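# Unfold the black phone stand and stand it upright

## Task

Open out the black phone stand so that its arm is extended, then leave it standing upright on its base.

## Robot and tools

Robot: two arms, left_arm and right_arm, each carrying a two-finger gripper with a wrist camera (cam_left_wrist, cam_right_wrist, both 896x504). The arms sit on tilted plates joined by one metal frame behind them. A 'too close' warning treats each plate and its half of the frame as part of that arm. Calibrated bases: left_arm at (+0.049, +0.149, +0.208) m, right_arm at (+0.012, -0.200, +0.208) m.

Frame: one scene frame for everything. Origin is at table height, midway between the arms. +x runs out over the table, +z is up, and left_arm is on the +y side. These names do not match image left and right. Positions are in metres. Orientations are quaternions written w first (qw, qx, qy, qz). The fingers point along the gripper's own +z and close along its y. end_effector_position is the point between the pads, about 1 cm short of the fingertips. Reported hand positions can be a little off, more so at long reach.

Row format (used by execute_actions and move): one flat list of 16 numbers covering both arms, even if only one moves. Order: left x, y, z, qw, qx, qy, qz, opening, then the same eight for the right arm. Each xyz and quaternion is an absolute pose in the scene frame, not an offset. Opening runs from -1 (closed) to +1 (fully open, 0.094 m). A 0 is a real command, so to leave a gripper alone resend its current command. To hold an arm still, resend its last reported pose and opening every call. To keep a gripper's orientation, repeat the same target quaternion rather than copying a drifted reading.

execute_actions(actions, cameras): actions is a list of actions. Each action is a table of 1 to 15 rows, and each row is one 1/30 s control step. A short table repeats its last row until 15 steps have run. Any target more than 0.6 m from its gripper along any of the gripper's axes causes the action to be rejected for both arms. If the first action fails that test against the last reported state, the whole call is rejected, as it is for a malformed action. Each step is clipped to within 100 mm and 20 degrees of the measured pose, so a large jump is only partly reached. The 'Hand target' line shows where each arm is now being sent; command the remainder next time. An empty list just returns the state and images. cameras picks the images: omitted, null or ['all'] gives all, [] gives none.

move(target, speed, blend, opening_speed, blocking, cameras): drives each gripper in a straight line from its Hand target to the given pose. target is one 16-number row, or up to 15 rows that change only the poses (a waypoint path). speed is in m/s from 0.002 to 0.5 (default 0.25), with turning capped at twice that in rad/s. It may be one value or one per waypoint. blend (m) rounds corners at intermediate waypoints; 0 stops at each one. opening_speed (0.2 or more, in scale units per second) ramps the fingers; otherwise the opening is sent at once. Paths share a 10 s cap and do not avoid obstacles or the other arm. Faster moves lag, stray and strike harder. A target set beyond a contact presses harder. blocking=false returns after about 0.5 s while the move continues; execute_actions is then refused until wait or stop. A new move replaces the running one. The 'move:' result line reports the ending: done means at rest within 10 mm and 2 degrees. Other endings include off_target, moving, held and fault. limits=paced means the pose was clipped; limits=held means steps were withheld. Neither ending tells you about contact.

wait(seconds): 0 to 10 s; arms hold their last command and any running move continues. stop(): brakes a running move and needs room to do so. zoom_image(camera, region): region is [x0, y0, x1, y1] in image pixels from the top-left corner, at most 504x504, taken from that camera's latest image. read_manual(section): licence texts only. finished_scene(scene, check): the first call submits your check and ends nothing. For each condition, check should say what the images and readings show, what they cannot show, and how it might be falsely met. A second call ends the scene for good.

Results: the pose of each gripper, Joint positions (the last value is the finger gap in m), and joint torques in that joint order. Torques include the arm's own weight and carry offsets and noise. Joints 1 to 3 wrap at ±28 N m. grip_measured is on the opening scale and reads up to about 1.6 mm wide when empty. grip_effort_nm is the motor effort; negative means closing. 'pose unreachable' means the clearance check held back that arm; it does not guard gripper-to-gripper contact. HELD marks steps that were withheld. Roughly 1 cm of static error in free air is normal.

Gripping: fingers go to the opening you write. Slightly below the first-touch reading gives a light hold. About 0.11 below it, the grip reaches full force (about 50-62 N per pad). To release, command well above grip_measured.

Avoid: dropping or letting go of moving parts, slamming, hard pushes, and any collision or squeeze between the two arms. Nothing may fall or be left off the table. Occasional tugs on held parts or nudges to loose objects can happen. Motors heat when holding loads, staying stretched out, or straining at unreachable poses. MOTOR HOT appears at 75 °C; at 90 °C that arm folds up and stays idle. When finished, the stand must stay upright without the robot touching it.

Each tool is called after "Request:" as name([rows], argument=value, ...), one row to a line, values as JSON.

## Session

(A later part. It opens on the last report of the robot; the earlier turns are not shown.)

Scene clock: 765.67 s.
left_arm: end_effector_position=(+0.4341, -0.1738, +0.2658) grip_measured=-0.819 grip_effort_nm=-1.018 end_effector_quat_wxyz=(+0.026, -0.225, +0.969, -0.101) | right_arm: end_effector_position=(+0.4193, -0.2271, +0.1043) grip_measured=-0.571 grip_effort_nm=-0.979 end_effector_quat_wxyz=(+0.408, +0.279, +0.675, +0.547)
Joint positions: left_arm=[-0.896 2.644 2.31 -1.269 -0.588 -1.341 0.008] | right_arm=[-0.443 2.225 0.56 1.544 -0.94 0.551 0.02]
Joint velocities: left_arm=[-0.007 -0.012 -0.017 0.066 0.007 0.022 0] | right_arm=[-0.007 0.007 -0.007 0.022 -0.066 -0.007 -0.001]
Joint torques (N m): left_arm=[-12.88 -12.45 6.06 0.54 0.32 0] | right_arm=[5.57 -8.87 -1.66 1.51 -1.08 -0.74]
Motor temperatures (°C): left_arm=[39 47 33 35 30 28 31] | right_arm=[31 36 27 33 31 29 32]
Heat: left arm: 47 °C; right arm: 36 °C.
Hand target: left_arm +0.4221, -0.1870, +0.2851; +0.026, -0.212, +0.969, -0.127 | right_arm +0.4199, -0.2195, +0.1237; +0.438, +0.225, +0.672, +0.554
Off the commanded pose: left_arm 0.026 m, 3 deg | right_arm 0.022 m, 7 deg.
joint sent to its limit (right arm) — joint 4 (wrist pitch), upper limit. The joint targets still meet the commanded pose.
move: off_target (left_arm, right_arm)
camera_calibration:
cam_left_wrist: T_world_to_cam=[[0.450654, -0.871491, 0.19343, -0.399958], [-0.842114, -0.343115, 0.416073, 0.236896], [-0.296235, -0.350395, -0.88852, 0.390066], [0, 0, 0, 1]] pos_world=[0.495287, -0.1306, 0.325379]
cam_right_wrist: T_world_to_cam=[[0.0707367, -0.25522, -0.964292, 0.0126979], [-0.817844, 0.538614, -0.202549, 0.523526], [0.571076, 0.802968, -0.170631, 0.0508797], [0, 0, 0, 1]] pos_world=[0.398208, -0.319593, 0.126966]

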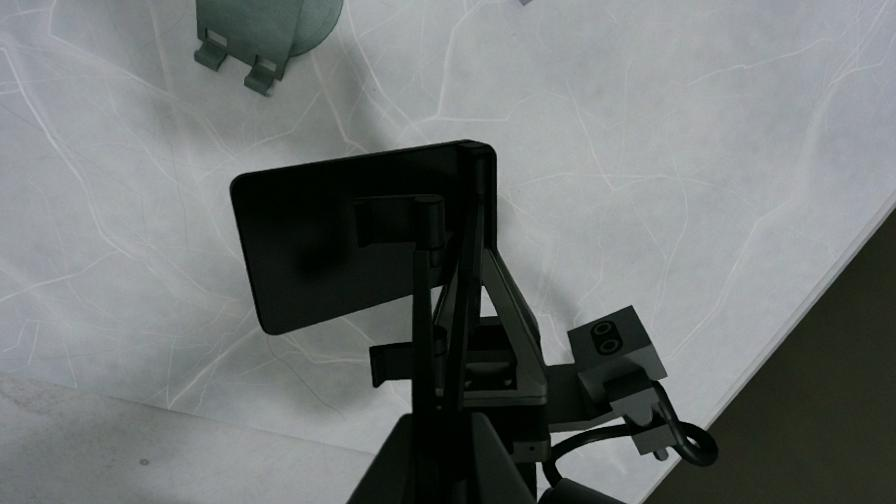

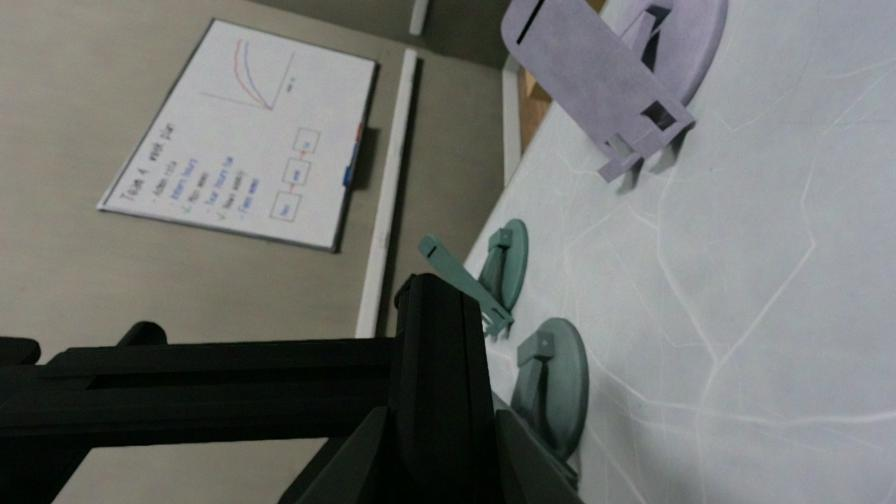

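Request:
move(target=[0.438,-0.155,0.335,0.026,-0.212,0.967,-0.127,-1,0.418,-0.238,0.050,0.440,0.224,0.671,0.554,-1], speed=0.08)

Request:
move(target=[0.434,-0.174,0.275,0.026,-0.212,0.967,-0.127,-1,0.419,-0.227,0.115,0.420,0.254,0.673,0.553,-1], speed=0.08)

Scene clock: 792.67 s.
left_arm: end_effector_position=(+0.4165, -0.1725, +0.2733) grip_measured=-0.820 grip_effort_nm=-1.013 end_effector_quat_wxyz=(-0.025, -0.214, +0.971, -0.106) | right_arm: end_effector_position=(+0.4183, -0.2180, +0.0972) grip_measured=-0.570 grip_effort_nm=-0.984 end_effector_quat_wxyz=(+0.437, +0.163, +0.640, +0.611)
Joint positions: left_arm=[-0.899 2.639 2.337 -1.346 -0.49 -1.354 0.008] | right_arm=[-0.497 2.375 0.748 1.572 -1.245 0.49 0.02]
Joint velocities: left_arm=[0.007 0.002 0.012 -0.051 -0.007 -0.037 -0.001] | right_arm=[-0.017 -0.007 -0.012 -0.007 0.007 -0.095 0]
Joint torques (N m): left_arm=[-13.39 -16.51 15.84 -0.58 -0.68 0.12] | right_arm=[-2.15 -2.76 -0.12 1 0.71 -0.53]
Motor temperatures (°C): left_arm=[40 55 33 33 30 28 31] | right_arm=[31 37 27 34 32 29 32]
Heat: left arm: 55 °C; right arm: 37 °C.
Hand target: left_arm +0.4355, -0.1543, +0.3320; +0.027, -0.215, +0.967, -0.134 | right_arm +0.4125, -0.2391, +0.0536; +0.437, +0.222, +0.673, +0.554
Off the commanded pose: left_arm 0.068 m, 6 deg | right_arm 0.051 m, 10 deg.
joint read past its limit (right arm) — joint 4 (wrist pitch), upper limit.
move: off_target (left_arm, right_arm)
camera_calibration:
cam_left_wrist: T_world_to_cam=[[0.439079, -0.880755, 0.177424, -0.384769], [-0.808915, -0.301602, 0.50467, 0.188511], [-0.39098, -0.365111, -0.844884, 0.417025], [0, 0, 0, 1]] pos_world=[0.484482, -0.129771, 0.325469]
cam_right_wrist: T_world_to_cam=[[0.326401, -0.210506, -0.921493, -0.093114], [-0.82525, 0.411892, -0.386404, 0.509767], [0.460895, 0.886585, -0.0392782, 0.0944087], [0, 0, 0, 1]] pos_world=[0.407565, -0.313271, 0.11488]

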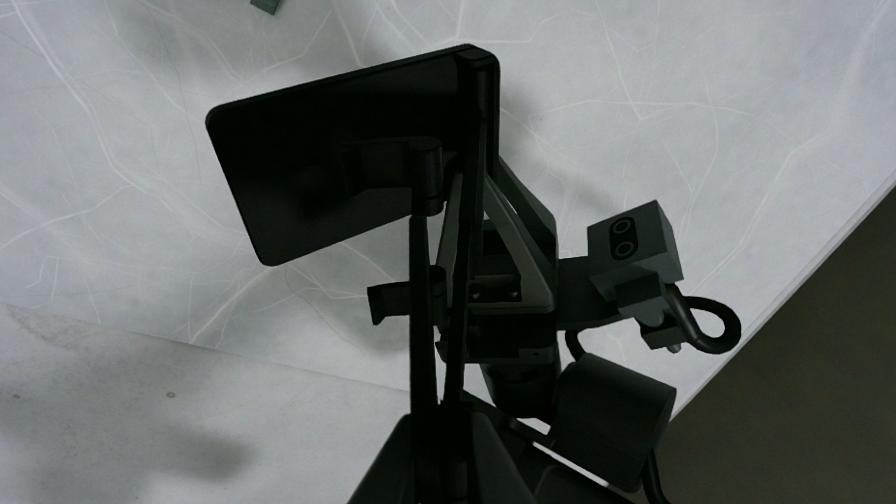

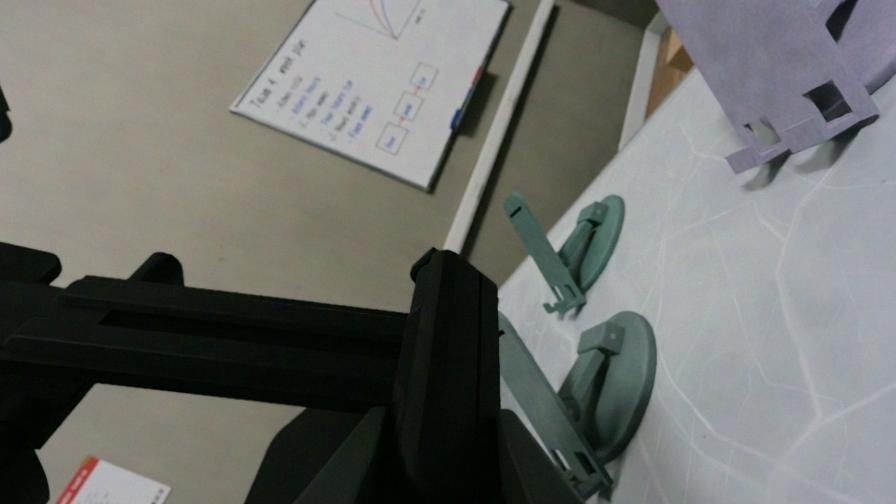

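Scene clock: 794.37 s.
left_arm: end_effector_position=(+0.4332, -0.1765, +0.2701) grip_measured=-0.947 grip_effort_nm=-1.013 end_effector_quat_wxyz=(+0.026, -0.211, +0.970, -0.120) | right_arm: end_effector_position=(+0.4162, -0.2292, +0.1034) grip_measured=-0.572 grip_effort_nm=-0.984 end_effector_quat_wxyz=(+0.416, +0.268, +0.678, +0.544)
Joint positions: left_arm=[-0.899 2.602 2.244 -1.208 -0.567 -1.295 0.003] | right_arm=[-0.458 2.23 0.558 1.551 -0.96 0.523 0.02]
Joint velocities: left_arm=[-0.027 0.012 0.002 -0.051 -0.022 0.022 0.001] | right_arm=[0.002 0.002 -0.002 -0.007 0.022 0.007 0]
Joint torques (N m): left_arm=[-8.88 -12.15 6.49 0.41 0.11 -0.03] | right_arm=[4.88 -9.44 -1.37 1.21 -0.71 0.03]
Motor temperatures (°C): left_arm=[40 55 33 33 30 28 31] | right_arm=[31 37 27 33 31 29 32]
Heat: left arm: 55 °C; right arm: 37 °C.
Hand target: left_arm +0.4340, -0.1738, +0.2754; +0.026, -0.213, +0.969, -0.126 | right_arm +0.4193, -0.2265, +0.1153; +0.421, +0.255, +0.672, +0.554
Off the commanded pose: left_arm 0.006 m, 1 deg | right_arm 0.012 m, 2 deg.
move: off_target (right_arm)
camera_calibration:
cam_left_wrist: T_world_to_cam=[[0.423379, -0.876351, 0.229695, -0.401562], [-0.855991, -0.303925, 0.418221, 0.245805], [-0.296698, -0.373683, -0.878824, 0.386145], [0, 0, 0, 1]] pos_world=[0.494989, -0.132908, 0.328789]
cam_right_wrist: T_world_to_cam=[[0.0898468, -0.274615, -0.957347, -0.00160394], [-0.816316, 0.530379, -0.22875, 0.522136], [0.570575, 0.80205, -0.17652, 0.0548119], [0, 0, 0, 1]] pos_world=[0.395098, -0.321332, 0.127579]

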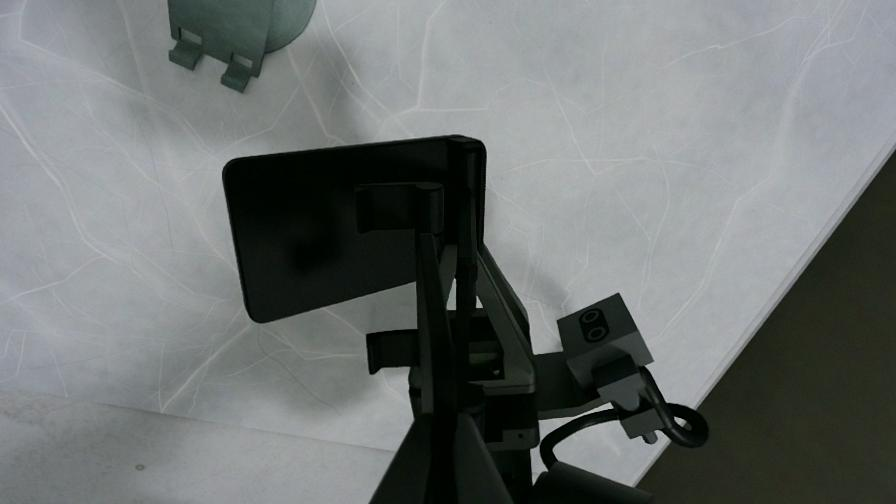

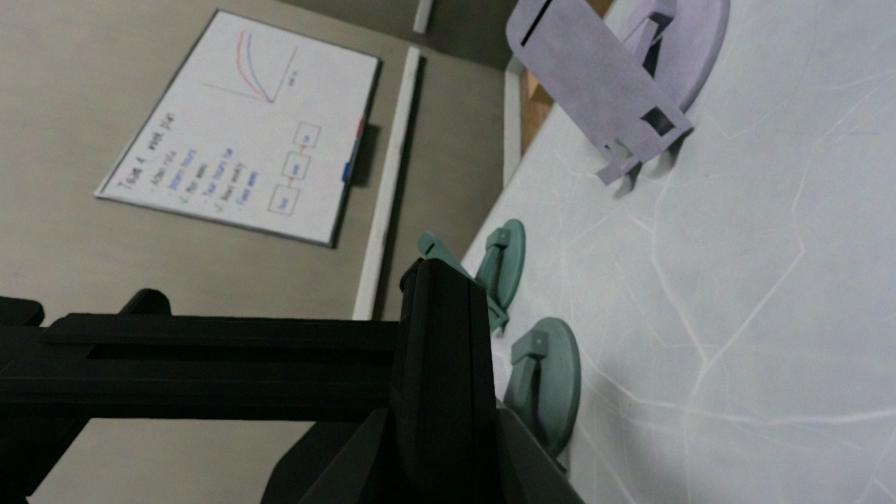

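Request:
zoom_image(camera="cam_left_wrist", region=[320, 130, 560, 330])

Request:
zoom_image(camera="cam_right_wrist", region=[0, 240, 300, 504])

Request:
zoom_image(camera="cam_left_wrist", region=[320, 300, 560, 500])

Scaled by 2.100.

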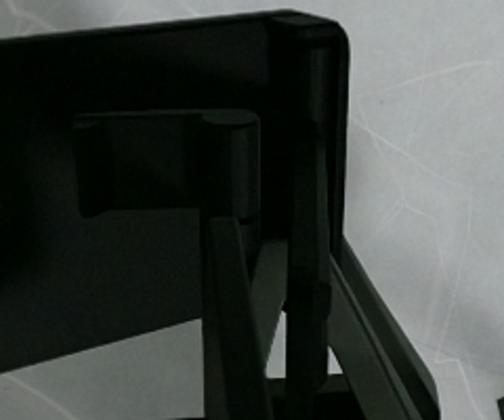

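Scaled by 1.680.

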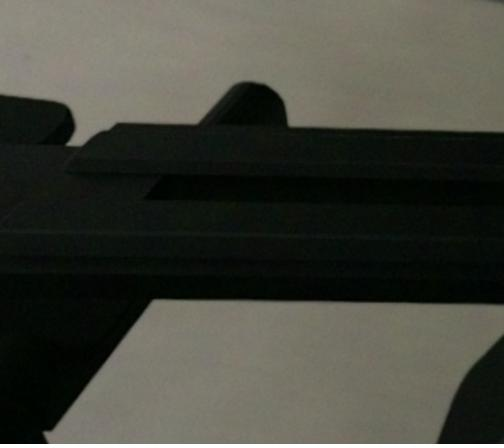

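Scaled by 2.100.

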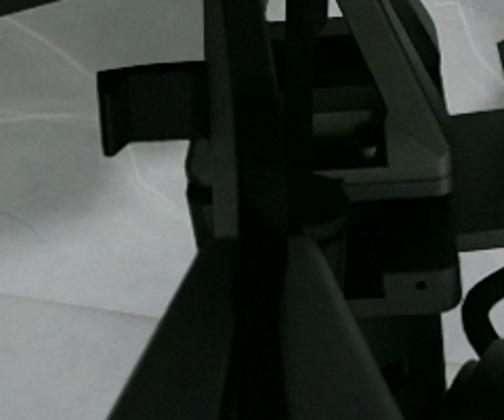

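Request:
move(target=[0.434,-0.174,0.275,0.026,-0.212,0.967,-0.127,-0.4,0.419,-0.227,0.115,0.420,0.254,0.673,0.553,-1], opening_speed=0.5)

Request:
move(target=[0.420,-0.145,0.38,0.026,-0.212,0.967,-0.127,-0.4,0.419,-0.227,0.115,0.420,0.254,0.673,0.553,-1], speed=0.1)

Scene clock: 808.97 s.
left_arm: end_effector_position=(+0.4332, -0.1778, +0.2693) grip_measured=-0.401 grip_effort_nm=0.081 end_effector_quat_wxyz=(+0.027, -0.212, +0.969, -0.122) | right_arm: end_effector_position=(+0.4161, -0.2292, +0.1034) grip_measured=-0.572 grip_effort_nm=-0.974 end_effector_quat_wxyz=(+0.416, +0.268, +0.678, +0.544)
Joint positions: left_arm=[-0.899 2.602 2.239 -1.198 -0.567 -1.295 0.028] | right_arm=[-0.458 2.23 0.558 1.55 -0.96 0.523 0.02]
Joint velocities: left_arm=[0.007 -0.027 -0.002 -0.066 -0.007 -0.095 -0.001] | right_arm=[0.002 0.002 0.012 -0.007 -0.051 -0.037 0]
Joint torques (N m): left_arm=[-8.79 -12.3 6.43 0.38 0.08 -0.01] | right_arm=[4.89 -9.36 -1.29 1.03 -0.73 -0.07]
Motor temperatures (°C): left_arm=[38 51 33 33 30 28 31] | right_arm=[31 38 27 33 31 28 32]
Heat: left arm: 51 °C; right arm: 38 °C.
Hand target: left_arm +0.4341, -0.1740, +0.2750; +0.026, -0.212, +0.969, -0.127 | right_arm +0.4188, -0.2270, +0.1148; +0.420, +0.254, +0.673, +0.553
Off the commanded pose: left_arm 0.007 m, 1 deg | right_arm 0.012 m, 2 deg.
move: off_target (right_arm)
camera_calibration:
cam_left_wrist: T_world_to_cam=[[0.425063, -0.874607, 0.233202, -0.40389], [-0.855812, -0.304412, 0.418234, 0.245548], [-0.294801, -0.377353, -0.877894, 0.383239], [0, 0, 0, 1]] pos_world=[0.494801, -0.133881, 0.327935]
cam_right_wrist: T_world_to_cam=[[0.0895961, -0.274417, -0.957428, -0.00147817], [-0.816455, 0.530315, -0.228402, 0.522091], [0.570416, 0.80216, -0.176535, 0.0548814], [0, 0, 0, 1]] pos_world=[0.395091, -0.321302, 0.12752]

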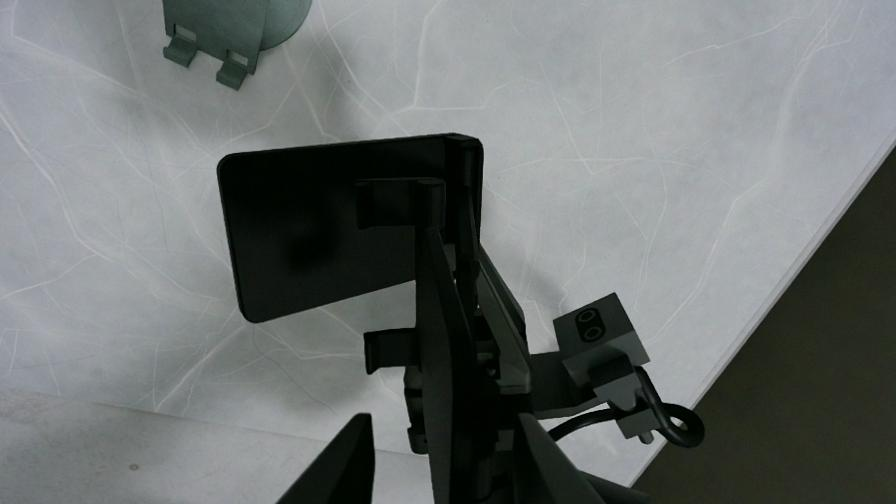

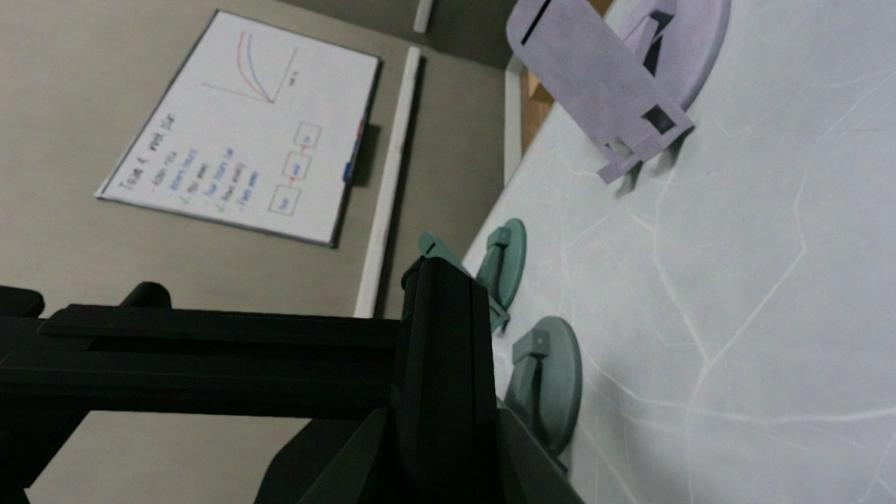

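Scene clock: 810.63 s.
left_arm: end_effector_position=(+0.4249, -0.1484, +0.3598) grip_measured=-0.401 grip_effort_nm=0.081 end_effector_quat_wxyz=(+0.030, -0.217, +0.966, -0.134) | right_arm: end_effector_position=(+0.4161, -0.2292, +0.1034) grip_measured=-0.572 grip_effort_nm=-0.984 end_effector_quat_wxyz=(+0.416, +0.268, +0.678, +0.544)
Joint positions: left_arm=[-0.991 2.577 2.526 -1.541 -0.563 -1.401 0.028] | right_arm=[-0.458 2.23 0.558 1.55 -0.96 0.523 0.02]
Joint velocities: left_arm=[0.022 -0.007 0.012 0.007 -0.022 -0.081 0] | right_arm=[0.007 0.012 0.002 -0.051 0.007 -0.022 0.001]
Joint torques (N m): left_arm=[-10.91 -12.12 7.39 0.26 0.06 -0.07] | right_arm=[4.83 -9.57 -1.59 1.12 -0.69 -0.04]
Motor temperatures (°C): left_arm=[38 51 33 33 30 28 31] | right_arm=[31 39 27 33 31 28 32]
Heat: left arm: 51 °C; right arm: 39 °C.
Hand target: left_arm +0.4195, -0.1450, +0.3793; +0.035, -0.212, +0.965, -0.147 | right_arm +0.4188, -0.2269, +0.1148; +0.420, +0.254, +0.673, +0.553
Off the commanded pose: left_arm 0.021 m, 1 deg | right_arm 0.012 m, 2 deg.
joint sent to its limit (left arm) — joint 4 (wrist pitch), lower limit. The joint targets are off in orientation, not in position.
move: off_target (left_arm, right_arm)
camera_calibration:
cam_left_wrist: T_world_to_cam=[[0.432506, -0.864472, 0.256178, -0.405692], [-0.85636, -0.304959, 0.416711, 0.210236], [-0.282111, -0.399611, -0.872195, 0.460573], [0, 0, 0, 1]] pos_world=[0.485435, -0.102546, 0.418032]
cam_right_wrist: T_world_to_cam=[[0.0895961, -0.274417, -0.957428, -0.00147817], [-0.816455, 0.530315, -0.228402, 0.522091], [0.570416, 0.80216, -0.176535, 0.0548814], [0, 0, 0, 1]] pos_world=[0.395091, -0.321302, 0.12752]

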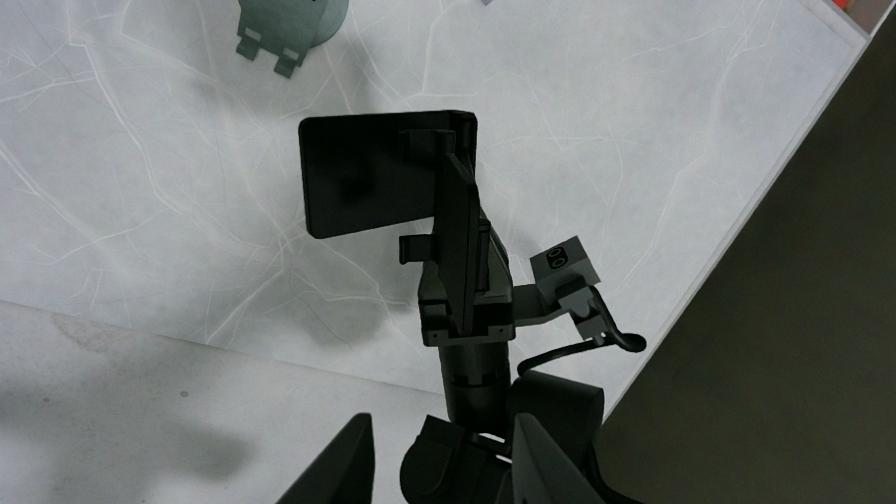

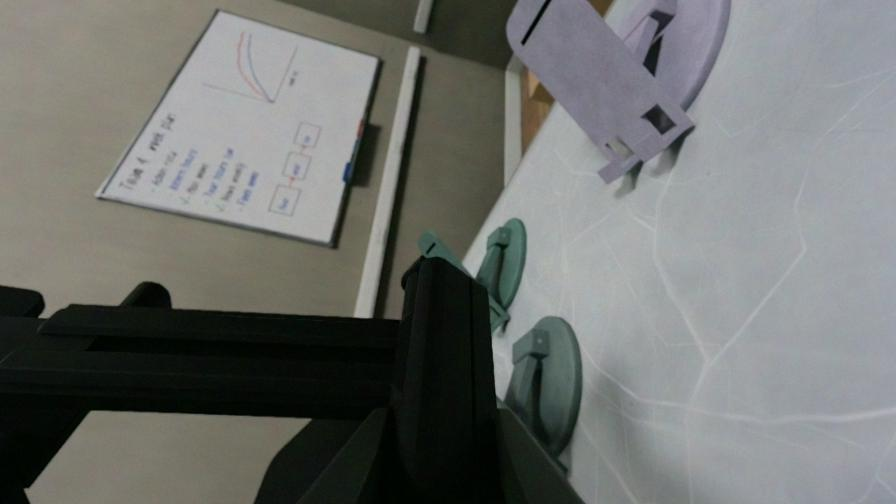

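Request:
zoom_image(camera="cam_left_wrist", region=[280, 90, 560, 360])

Scaled by 1.800.

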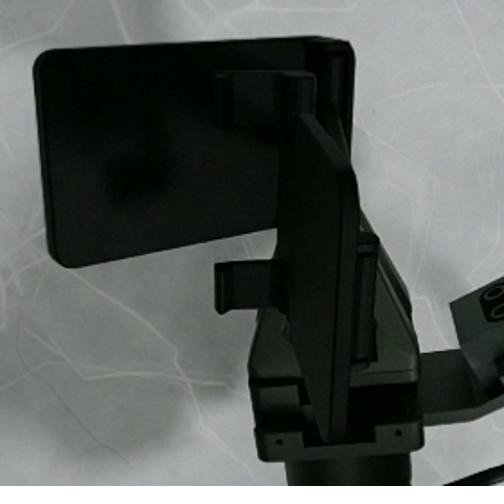

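Request:
move([
  [0.39,-0.08,0.36,0.288,0.508,0.791,-0.185,-0.1,0.419,-0.227,0.115,0.420,0.254,0.673,0.553,-1],
  [0.42,-0.10,0.25,0.288,0.508,0.791,-0.185,-0.1,0.419,-0.227,0.115,0.420,0.254,0.673,0.553,-1],
], speed=0.15)

Scene clock: 836.87 s.
left_arm: end_effector_position=(+0.4277, -0.0948, +0.2584) grip_measured=-0.101 grip_effort_nm=0.081 end_effector_quat_wxyz=(+0.294, +0.499, +0.796, -0.174) | right_arm: end_effector_position=(+0.4161, -0.2292, +0.1034) grip_measured=-0.572 grip_effort_nm=-0.984 end_effector_quat_wxyz=(+0.416, +0.268, +0.678, +0.544)
Joint positions: left_arm=[-0.731 1.903 1.128 -0.245 -0.338 0.648 0.042] | right_arm=[-0.458 2.23 0.558 1.55 -0.96 0.523 0.02]
Joint velocities: left_arm=[-0.012 -0.002 -0.002 -0.022 0.007 -0.022 0] | right_arm=[-0.007 -0.012 -0.022 0.066 0.037 -0.007 0]
Joint torques (N m): left_arm=[-5.65 -5.49 7.04 0.99 0.42 0.03] | right_arm=[4.78 -9.52 -1.2 1.11 -0.69 -0.06]
Motor temperatures (°C): left_arm=[38 53 32 33 30 28 29] | right_arm=[31 40 27 33 31 28 32]
Heat: left arm: 53 °C; right arm: 40 °C.
Hand target: left_arm +0.4216, -0.0981, +0.2508; +0.286, +0.506, +0.793, -0.181 | right_arm +0.4188, -0.2269, +0.1148; +0.420, +0.254, +0.673, +0.553
Off the commanded pose: left_arm 0.013 m, 2 deg | right_arm 0.012 m, 2 deg.
move: off_target (left_arm, right_arm)
camera_calibration:
cam_left_wrist: T_world_to_cam=[[-0.885263, -0.464856, -0.0147405, 0.336903], [-0.446052, 0.857574, -0.256135, 0.379835], [0.131707, -0.220172, -0.966529, 0.258762], [0, 0, 0, 1]] pos_world=[0.433593, -0.112153, 0.352356]
cam_right_wrist: T_world_to_cam=[[0.0895961, -0.274417, -0.957428, -0.00147817], [-0.816455, 0.530315, -0.228402, 0.522091], [0.570416, 0.80216, -0.176535, 0.0548814], [0, 0, 0, 1]] pos_world=[0.395091, -0.321302, 0.12752]

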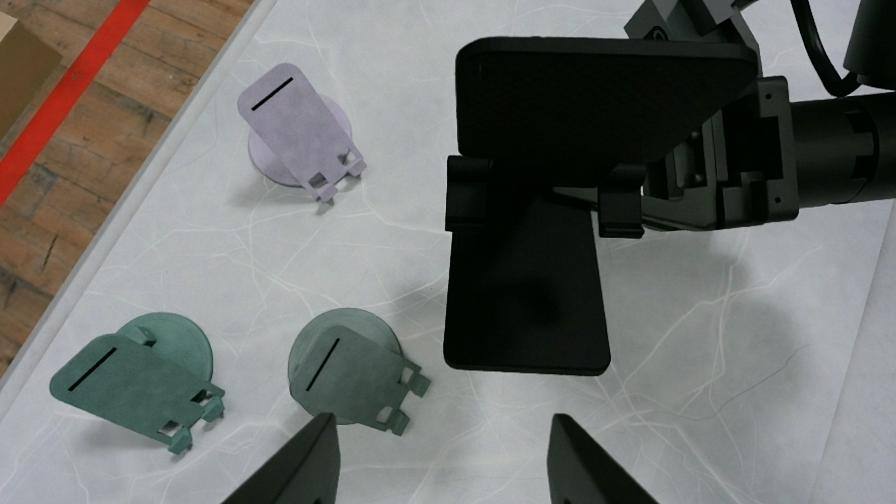

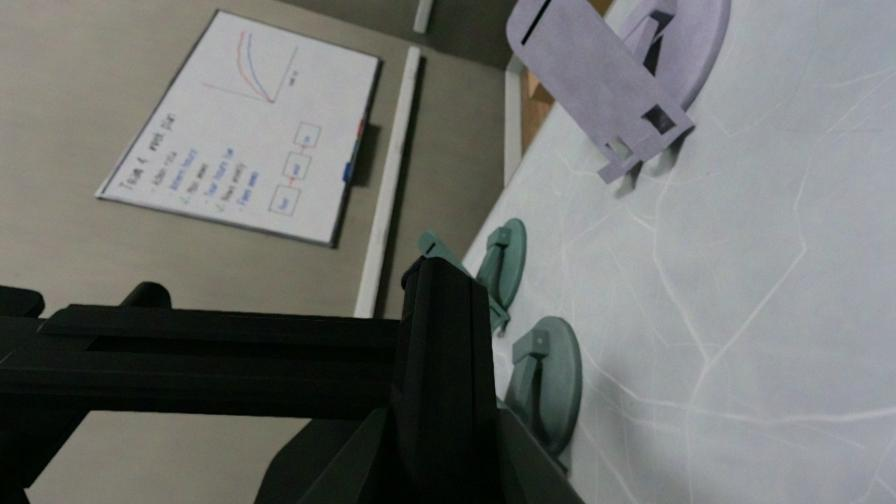

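Request:
zoom_image(camera="cam_left_wrist", region=[420, 10, 780, 390])

Scaled by 1.326.

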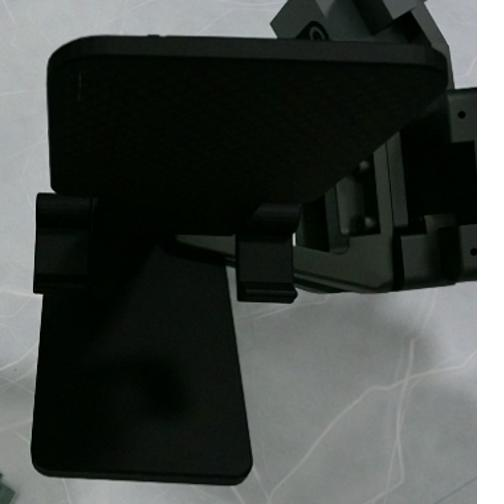

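Request:
move([
  [0.42,-0.07,0.22,0.552,0.408,0.635,-0.355,-0.1,0.419,-0.227,0.115,0.420,0.254,0.673,0.553,-1],
  [0.433,-0.112,0.162,0.552,0.408,0.635,-0.355,-0.1,0.419,-0.227,0.115,0.420,0.254,0.673,0.553,-1],
], speed=0.12)

Scene clock: 860.30 s.
left_arm: end_effector_position=(+0.4347, -0.1092, +0.1652) grip_measured=-0.101 grip_effort_nm=0.081 end_effector_quat_wxyz=(+0.553, +0.406, +0.641, -0.344) | right_arm: end_effector_position=(+0.4161, -0.2292, +0.1034) grip_measured=-0.572 grip_effort_nm=-0.989 end_effector_quat_wxyz=(+0.416, +0.268, +0.678, +0.544)
Joint positions: left_arm=[-0.296 2.293 0.756 0.998 0.517 0.925 0.042] | right_arm=[-0.458 2.23 0.558 1.55 -0.96 0.523 0.02]
Joint velocities: left_arm=[0.007 0.012 0.002 0.007 0.037 -0.051 0] | right_arm=[-0.002 0.002 0.012 0.066 -0.007 -0.007 0]
Joint torques (N m): left_arm=[-5.34 -5.89 4.29 1.09 0.71 0.04] | right_arm=[4.77 -9.43 -1.37 1.1 -0.7 -0.06]
Motor temperatures (°C): left_arm=[36 46 32 34 30 28 29] | right_arm=[31 40 27 33 31 28 32]
Heat: left arm: 46 °C; right arm: 40 °C.
Hand target: left_arm +0.4326, -0.1110, +0.1598; +0.552, +0.407, +0.638, -0.350 | right_arm +0.4188, -0.2269, +0.1148; +0.420, +0.254, +0.673, +0.553
Off the commanded pose: left_arm 0.005 m, 2 deg | right_arm 0.012 m, 2 deg.
move: off_target (right_arm)
camera_calibration:
cam_left_wrist: T_world_to_cam=[[-0.892588, -0.450759, 0.0101141, 0.335642], [-0.25893, 0.494108, -0.829948, 0.345129], [0.369109, -0.74342, -0.55775, -0.063275], [0, 0, 0, 1]] pos_world=[0.41231, -0.0662771, 0.247752]
cam_right_wrist: T_world_to_cam=[[0.0895961, -0.274417, -0.957428, -0.00147817], [-0.816455, 0.530315, -0.228402, 0.522091], [0.570416, 0.80216, -0.176535, 0.0548814], [0, 0, 0, 1]] pos_world=[0.395091, -0.321302, 0.12752]

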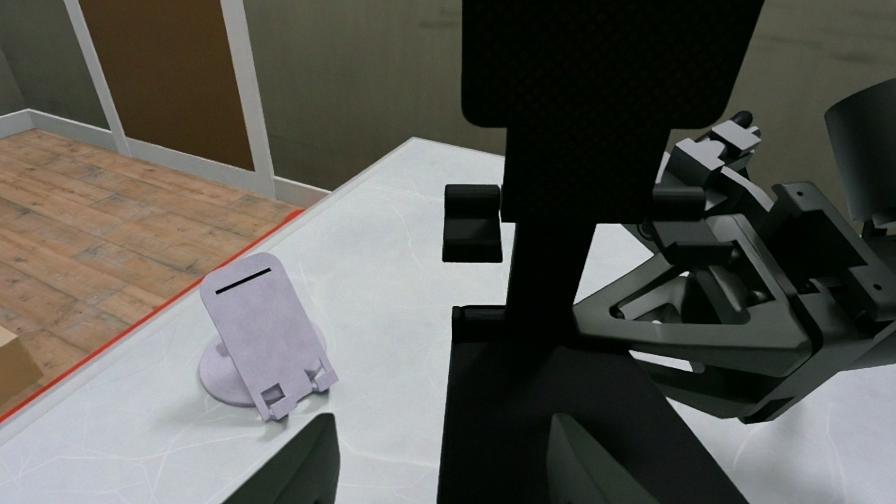

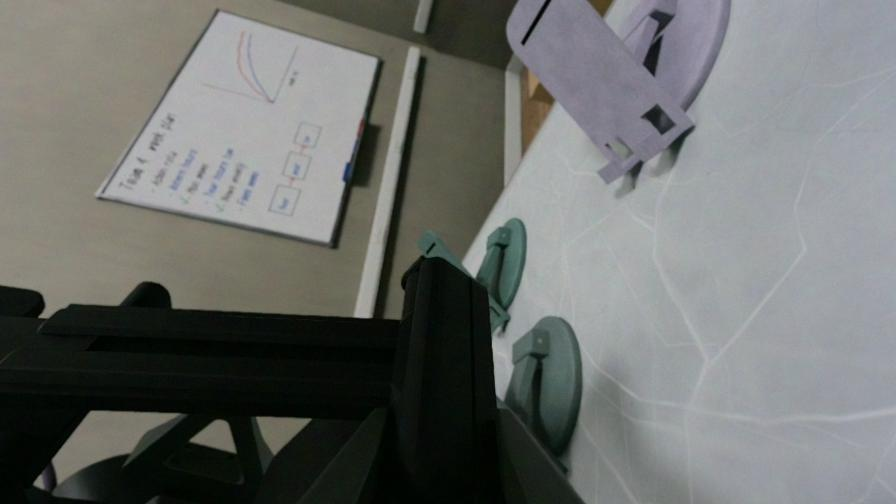

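Request:
move(target=[0.464,-0.184,0.150,0.552,0.408,0.635,-0.355,-0.1,0.419,-0.227,0.115,0.420,0.254,0.673,0.553,-1], speed=0.06)

Scene clock: 868.03 s.
left_arm: end_effector_position=(+0.4813, -0.1642, +0.1590) grip_measured=-0.101 grip_effort_nm=0.081 end_effector_quat_wxyz=(+0.574, +0.392, +0.634, -0.339) | right_arm: end_effector_position=(+0.4199, -0.2367, +0.0973) grip_measured=-0.572 grip_effort_nm=-0.984 end_effector_quat_wxyz=(+0.421, +0.285, +0.685, +0.523)
Joint positions: left_arm=[-0.365 2.495 1.052 0.979 0.466 0.868 0.042] | right_arm=[-0.458 2.226 0.558 1.55 -0.903 0.523 0.02]
Joint velocities: left_arm=[0.022 -0.002 -0.022 -0.007 0.081 -0.066 0] | right_arm=[-0.007 -0.012 -0.022 0.037 0.007 0.007 0]
Joint torques (N m): left_arm=[-10.36 -6.06 5.44 0.89 0.36 -0.02] | right_arm=[4.68 -9.24 -1.31 1.13 -1.33 -0.05]
Motor temperatures (°C): left_arm=[36 46 32 34 30 28 29] | right_arm=[31 41 27 33 31 28 32]
Heat: left arm: 46 °C; right arm: 41 °C.
Hand target: left_arm +0.4628, -0.1826, +0.1510; +0.553, +0.407, +0.635, -0.355 | right_arm +0.4186, -0.2272, +0.1143; +0.420, +0.255, +0.673, +0.552
Off the commanded pose: left_arm 0.028 m, 4 deg | right_arm 0.020 m, 5 deg.
move: off_target (left_arm, right_arm)
camera_calibration:
cam_left_wrist: T_world_to_cam=[[-0.878004, -0.478651, -0.0016043, 0.342781], [-0.249617, 0.460733, -0.851714, 0.372801], [0.408413, -0.747407, -0.524005, -0.149781], [0, 0, 0, 1]] pos_world=[0.455193, -0.119637, 0.239584]
cam_right_wrist: T_world_to_cam=[[0.0488887, -0.300841, -0.95242, 0.000664881], [-0.800054, 0.559052, -0.217655, 0.526616], [0.597932, 0.772629, -0.213358, 0.0427114], [0, 0, 0, 1]] pos_world=[0.395751, -0.327206, 0.124367]

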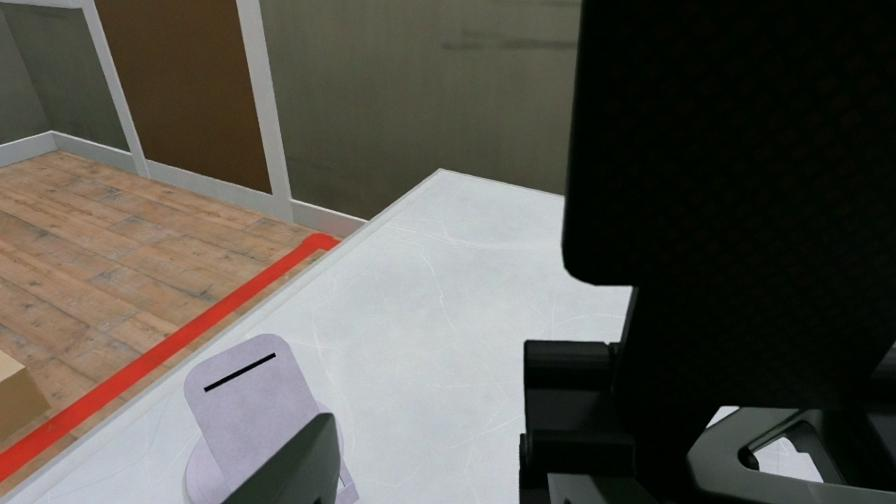

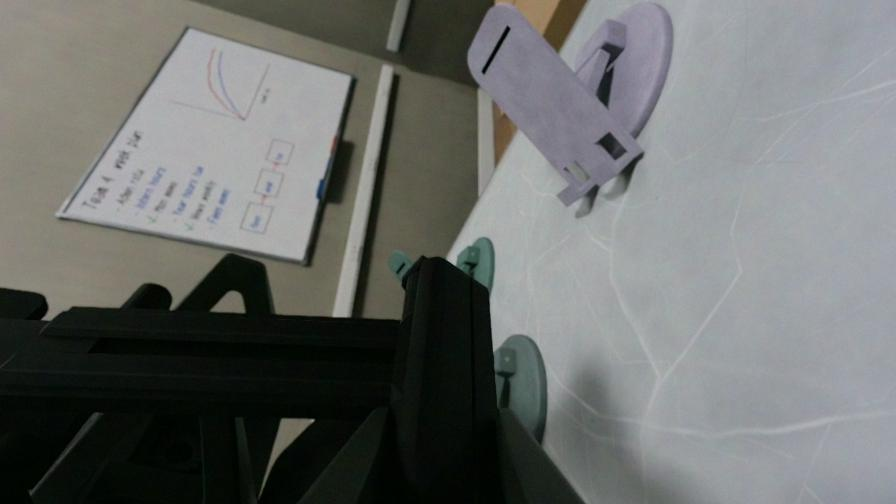

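Request:
move(target=[0.436,-0.121,0.160,0.552,0.408,0.635,-0.355,-0.1,0.419,-0.227,0.115,0.420,0.254,0.673,0.553,-1], speed=0.08)

Scene clock: 871.63 s.
left_arm: end_effector_position=(+0.4336, -0.1266, +0.1530) grip_measured=-0.101 grip_effort_nm=0.085 end_effector_quat_wxyz=(+0.545, +0.410, +0.641, -0.353) | right_arm: end_effector_position=(+0.4174, -0.2314, +0.1017) grip_measured=-0.572 grip_effort_nm=-0.984 end_effector_quat_wxyz=(+0.419, +0.270, +0.681, +0.536)
Joint positions: left_arm=[-0.31 2.37 0.816 0.995 0.514 0.918 0.042] | right_arm=[-0.458 2.226 0.558 1.546 -0.944 0.513 0.02]
Joint velocities: left_arm=[0.002 -0.012 0.012 -0.051 -0.007 -0.037 0] | right_arm=[0.007 -0.012 -0.017 0.037 0.066 -0.125 0]
Joint torques (N m): left_arm=[-5.81 -9.76 2.32 1.01 0.73 0.07] | right_arm=[4.79 -9.25 -1.16 1.16 -0.86 0.02]
Motor temperatures (°C): left_arm=[36 46 32 34 30 28 29] | right_arm=[31 40 27 33 31 28 32]
Heat: left arm: 46 °C; right arm: 40 °C.
Hand target: left_arm +0.4362, -0.1212, +0.1592; +0.552, +0.409, +0.635, -0.355 | right_arm +0.4188, -0.2269, +0.1146; +0.420, +0.254, +0.673, +0.553
Off the commanded pose: left_arm 0.009 m, 1 deg | right_arm 0.014 m, 3 deg.
move: off_target (right_arm)
camera_calibration:
cam_left_wrist: T_world_to_cam=[[-0.901566, -0.431984, 0.0238384, 0.331091], [-0.260716, 0.498501, -0.826755, 0.34421], [0.345261, -0.751589, -0.562057, -0.0726104], [0, 0, 0, 1]] pos_world=[0.413311, -0.0831364, 0.235874]
cam_right_wrist: T_world_to_cam=[[0.0813538, -0.288827, -0.953918, -0.00404374], [-0.81202, 0.535765, -0.231471, 0.523604], [0.577932, 0.793432, -0.190947, 0.0519732], [0, 0, 0, 1]] pos_world=[0.395469, -0.322934, 0.127266]

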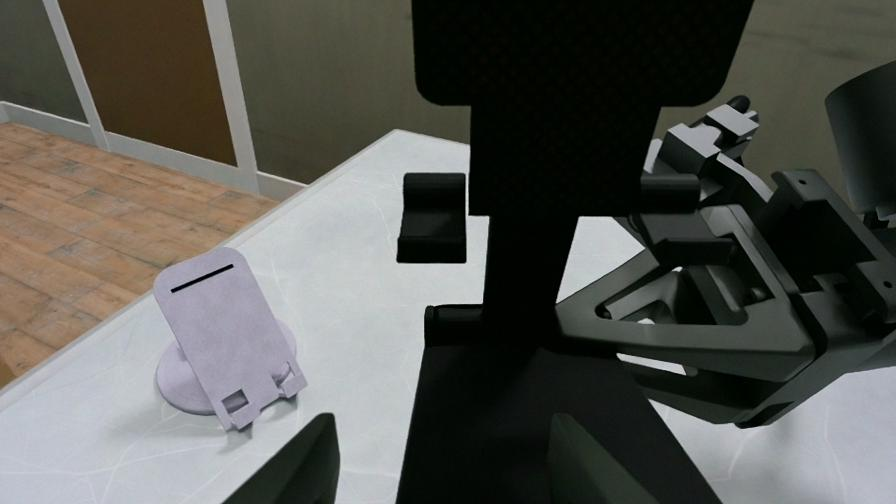

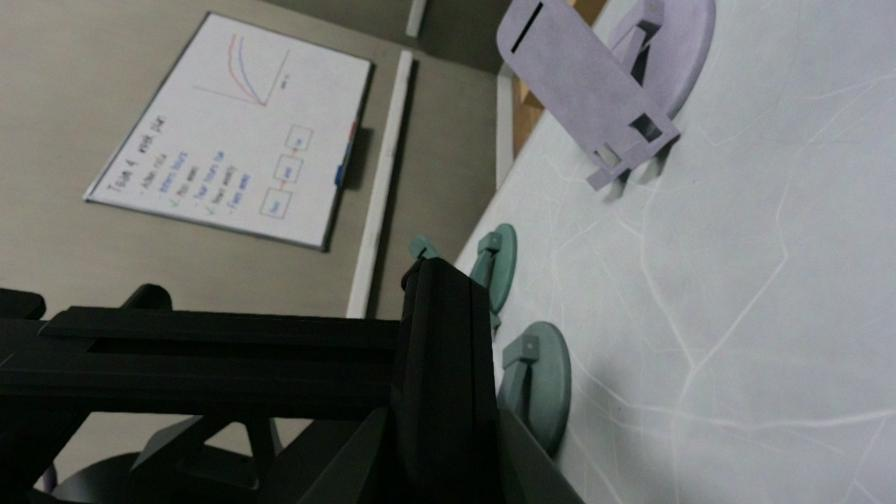

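Request:
move(target=[0.456,-0.164,0.161,0.552,0.408,0.635,-0.355,-0.1,0.419,-0.227,0.115,0.420,0.254,0.673,0.553,-1], speed=0.05)

Scene clock: 878.00 s.
left_arm: end_effector_position=(+0.4689, -0.1479, +0.1640) grip_measured=-0.101 grip_effort_nm=0.076 end_effector_quat_wxyz=(+0.565, +0.397, +0.639, -0.338) | right_arm: end_effector_position=(+0.4173, -0.2313, +0.1018) grip_measured=-0.572 grip_effort_nm=-0.984 end_effector_quat_wxyz=(+0.419, +0.270, +0.681, +0.536)
Joint positions: left_arm=[-0.354 2.421 0.96 0.972 0.467 0.881 0.042] | right_arm=[-0.458 2.226 0.558 1.546 -0.944 0.514 0.02]
Joint velocities: left_arm=[0.002 -0.002 -0.007 -0.022 0.037 -0.007 0.001] | right_arm=[0.002 0.017 -0.002 -0.037 0.022 -0.007 0]
Joint torques (N m): left_arm=[-9.62 -6.27 4.97 0.95 0.49 -0.09] | right_arm=[4.72 -9.28 -1.1 1.1 -0.85 0.04]
Motor temperatures (°C): left_arm=[36 47 32 34 30 28 29] | right_arm=[31 40 27 33 31 28 32]
Heat: left arm: 47 °C; right arm: 40 °C.
Hand target: left_arm +0.4553, -0.1631, +0.1616; +0.552, +0.407, +0.635, -0.355 | right_arm +0.4188, -0.2269, +0.1147; +0.420, +0.254, +0.673, +0.553
Off the commanded pose: left_arm 0.021 m, 3 deg | right_arm 0.014 m, 3 deg.
move: off_target (left_arm, right_arm)
camera_calibration:
cam_left_wrist: T_world_to_cam=[[-0.882217, -0.470838, 0.00208495, 0.342184], [-0.256303, 0.476515, -0.840977, 0.370084], [0.394971, -0.742459, -0.541066, -0.12005], [0, 0, 0, 1]] pos_world=[0.44415, -0.10437, 0.245564]
cam_right_wrist: T_world_to_cam=[[0.0817381, -0.288182, -0.954081, -0.00391931], [-0.81224, 0.535492, -0.231333, 0.523558], [0.577568, 0.793851, -0.190303, 0.0521299], [0, 0, 0, 1]] pos_world=[0.395466, -0.322874, 0.127297]

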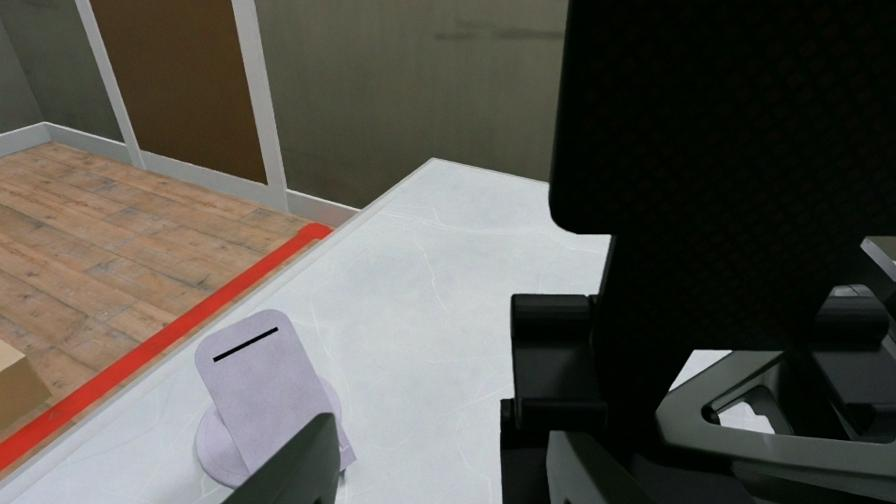

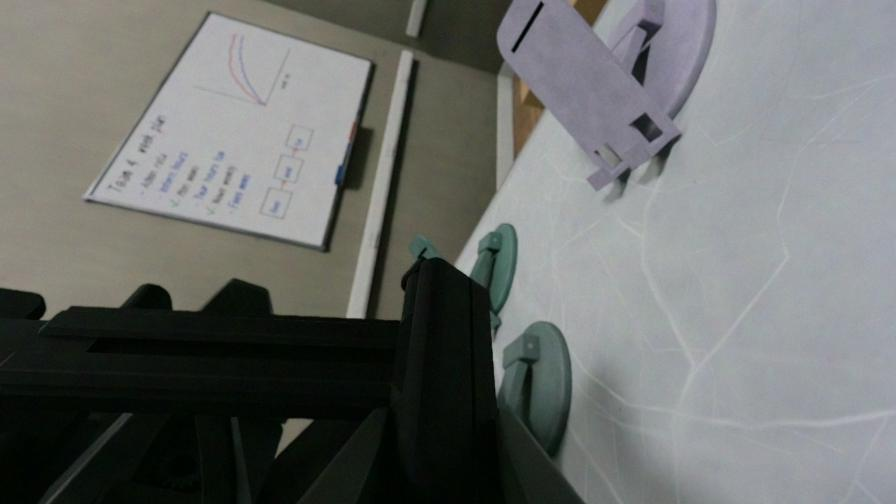

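Request:
move(target=[0.430,-0.170,0.161,0.552,0.408,0.635,-0.355,-0.1,0.419,-0.227,0.115,0.420,0.254,0.673,0.553,-1], speed=0.05)

Scene clock: 880.93 s.
left_arm: end_effector_position=(+0.4471, -0.1571, +0.1635) grip_measured=-0.101 grip_effort_nm=0.081 end_effector_quat_wxyz=(+0.564, +0.398, +0.639, -0.340) | right_arm: end_effector_position=(+0.4173, -0.2313, +0.1019) grip_measured=-0.572 grip_effort_nm=-0.989 end_effector_quat_wxyz=(+0.419, +0.270, +0.681, +0.537)
Joint positions: left_arm=[-0.389 2.45 0.904 1.061 0.439 0.862 0.042] | right_arm=[-0.458 2.226 0.558 1.546 -0.945 0.514 0.02]
Joint velocities: left_arm=[-0.037 -0.007 -0.012 -0.037 -0.11 -0.051 0] | right_arm=[0.002 -0.007 0.002 -0.022 -0.066 0.007 -0.001]
Joint torques (N m): left_arm=[-9.47 -6.27 2.96 1.21 0.48 -0.09] | right_arm=[4.81 -9.07 -1.17 1.21 -0.87 0.05]
Motor temperatures (°C): left_arm=[36 47 32 35 30 28 29] | right_arm=[31 40 27 33 31 28 32]
Heat: left arm: 47 °C; right arm: 40 °C.
Hand target: left_arm +0.4298, -0.1694, +0.1610; +0.552, +0.408, +0.635, -0.355 | right_arm +0.4188, -0.2269, +0.1147; +0.420, +0.254, +0.673, +0.553
Off the commanded pose: left_arm 0.022 m, 2 deg | right_arm 0.014 m, 3 deg.
move: off_target (left_arm, right_arm)
camera_calibration:
cam_left_wrist: T_world_to_cam=[[-0.883978, -0.467504, 0.00479084, 0.319499], [-0.25683, 0.477013, -0.840534, 0.368677], [0.390668, -0.744244, -0.541738, -0.116785], [0, 0, 0, 1]] pos_world=[0.422741, -0.113413, 0.245088]
cam_right_wrist: T_world_to_cam=[[0.0818342, -0.287704, -0.954217, -0.00377549], [-0.812365, 0.535404, -0.231098, 0.523536], [0.577379, 0.794084, -0.189906, 0.0522089], [0, 0, 0, 1]] pos_world=[0.395467, -0.322847, 0.1273]

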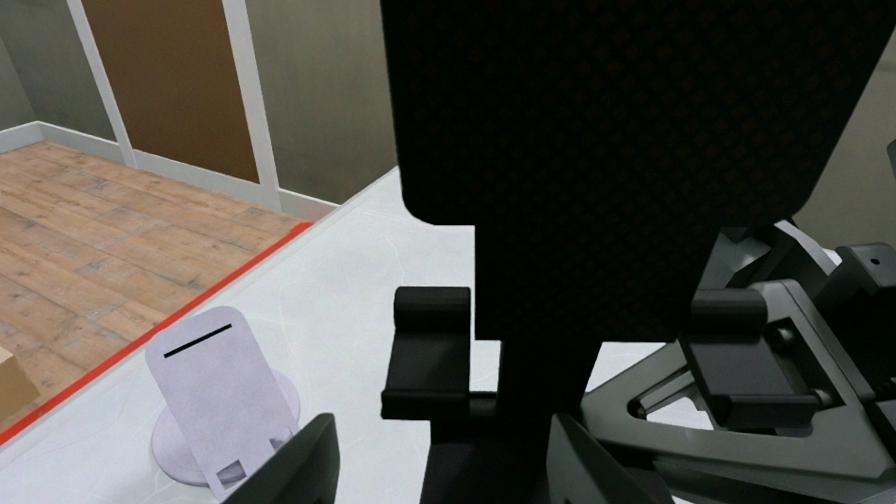

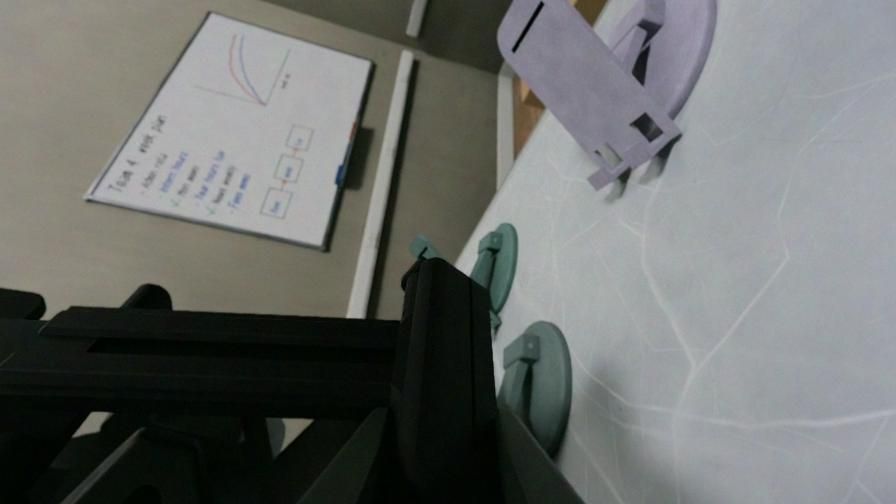

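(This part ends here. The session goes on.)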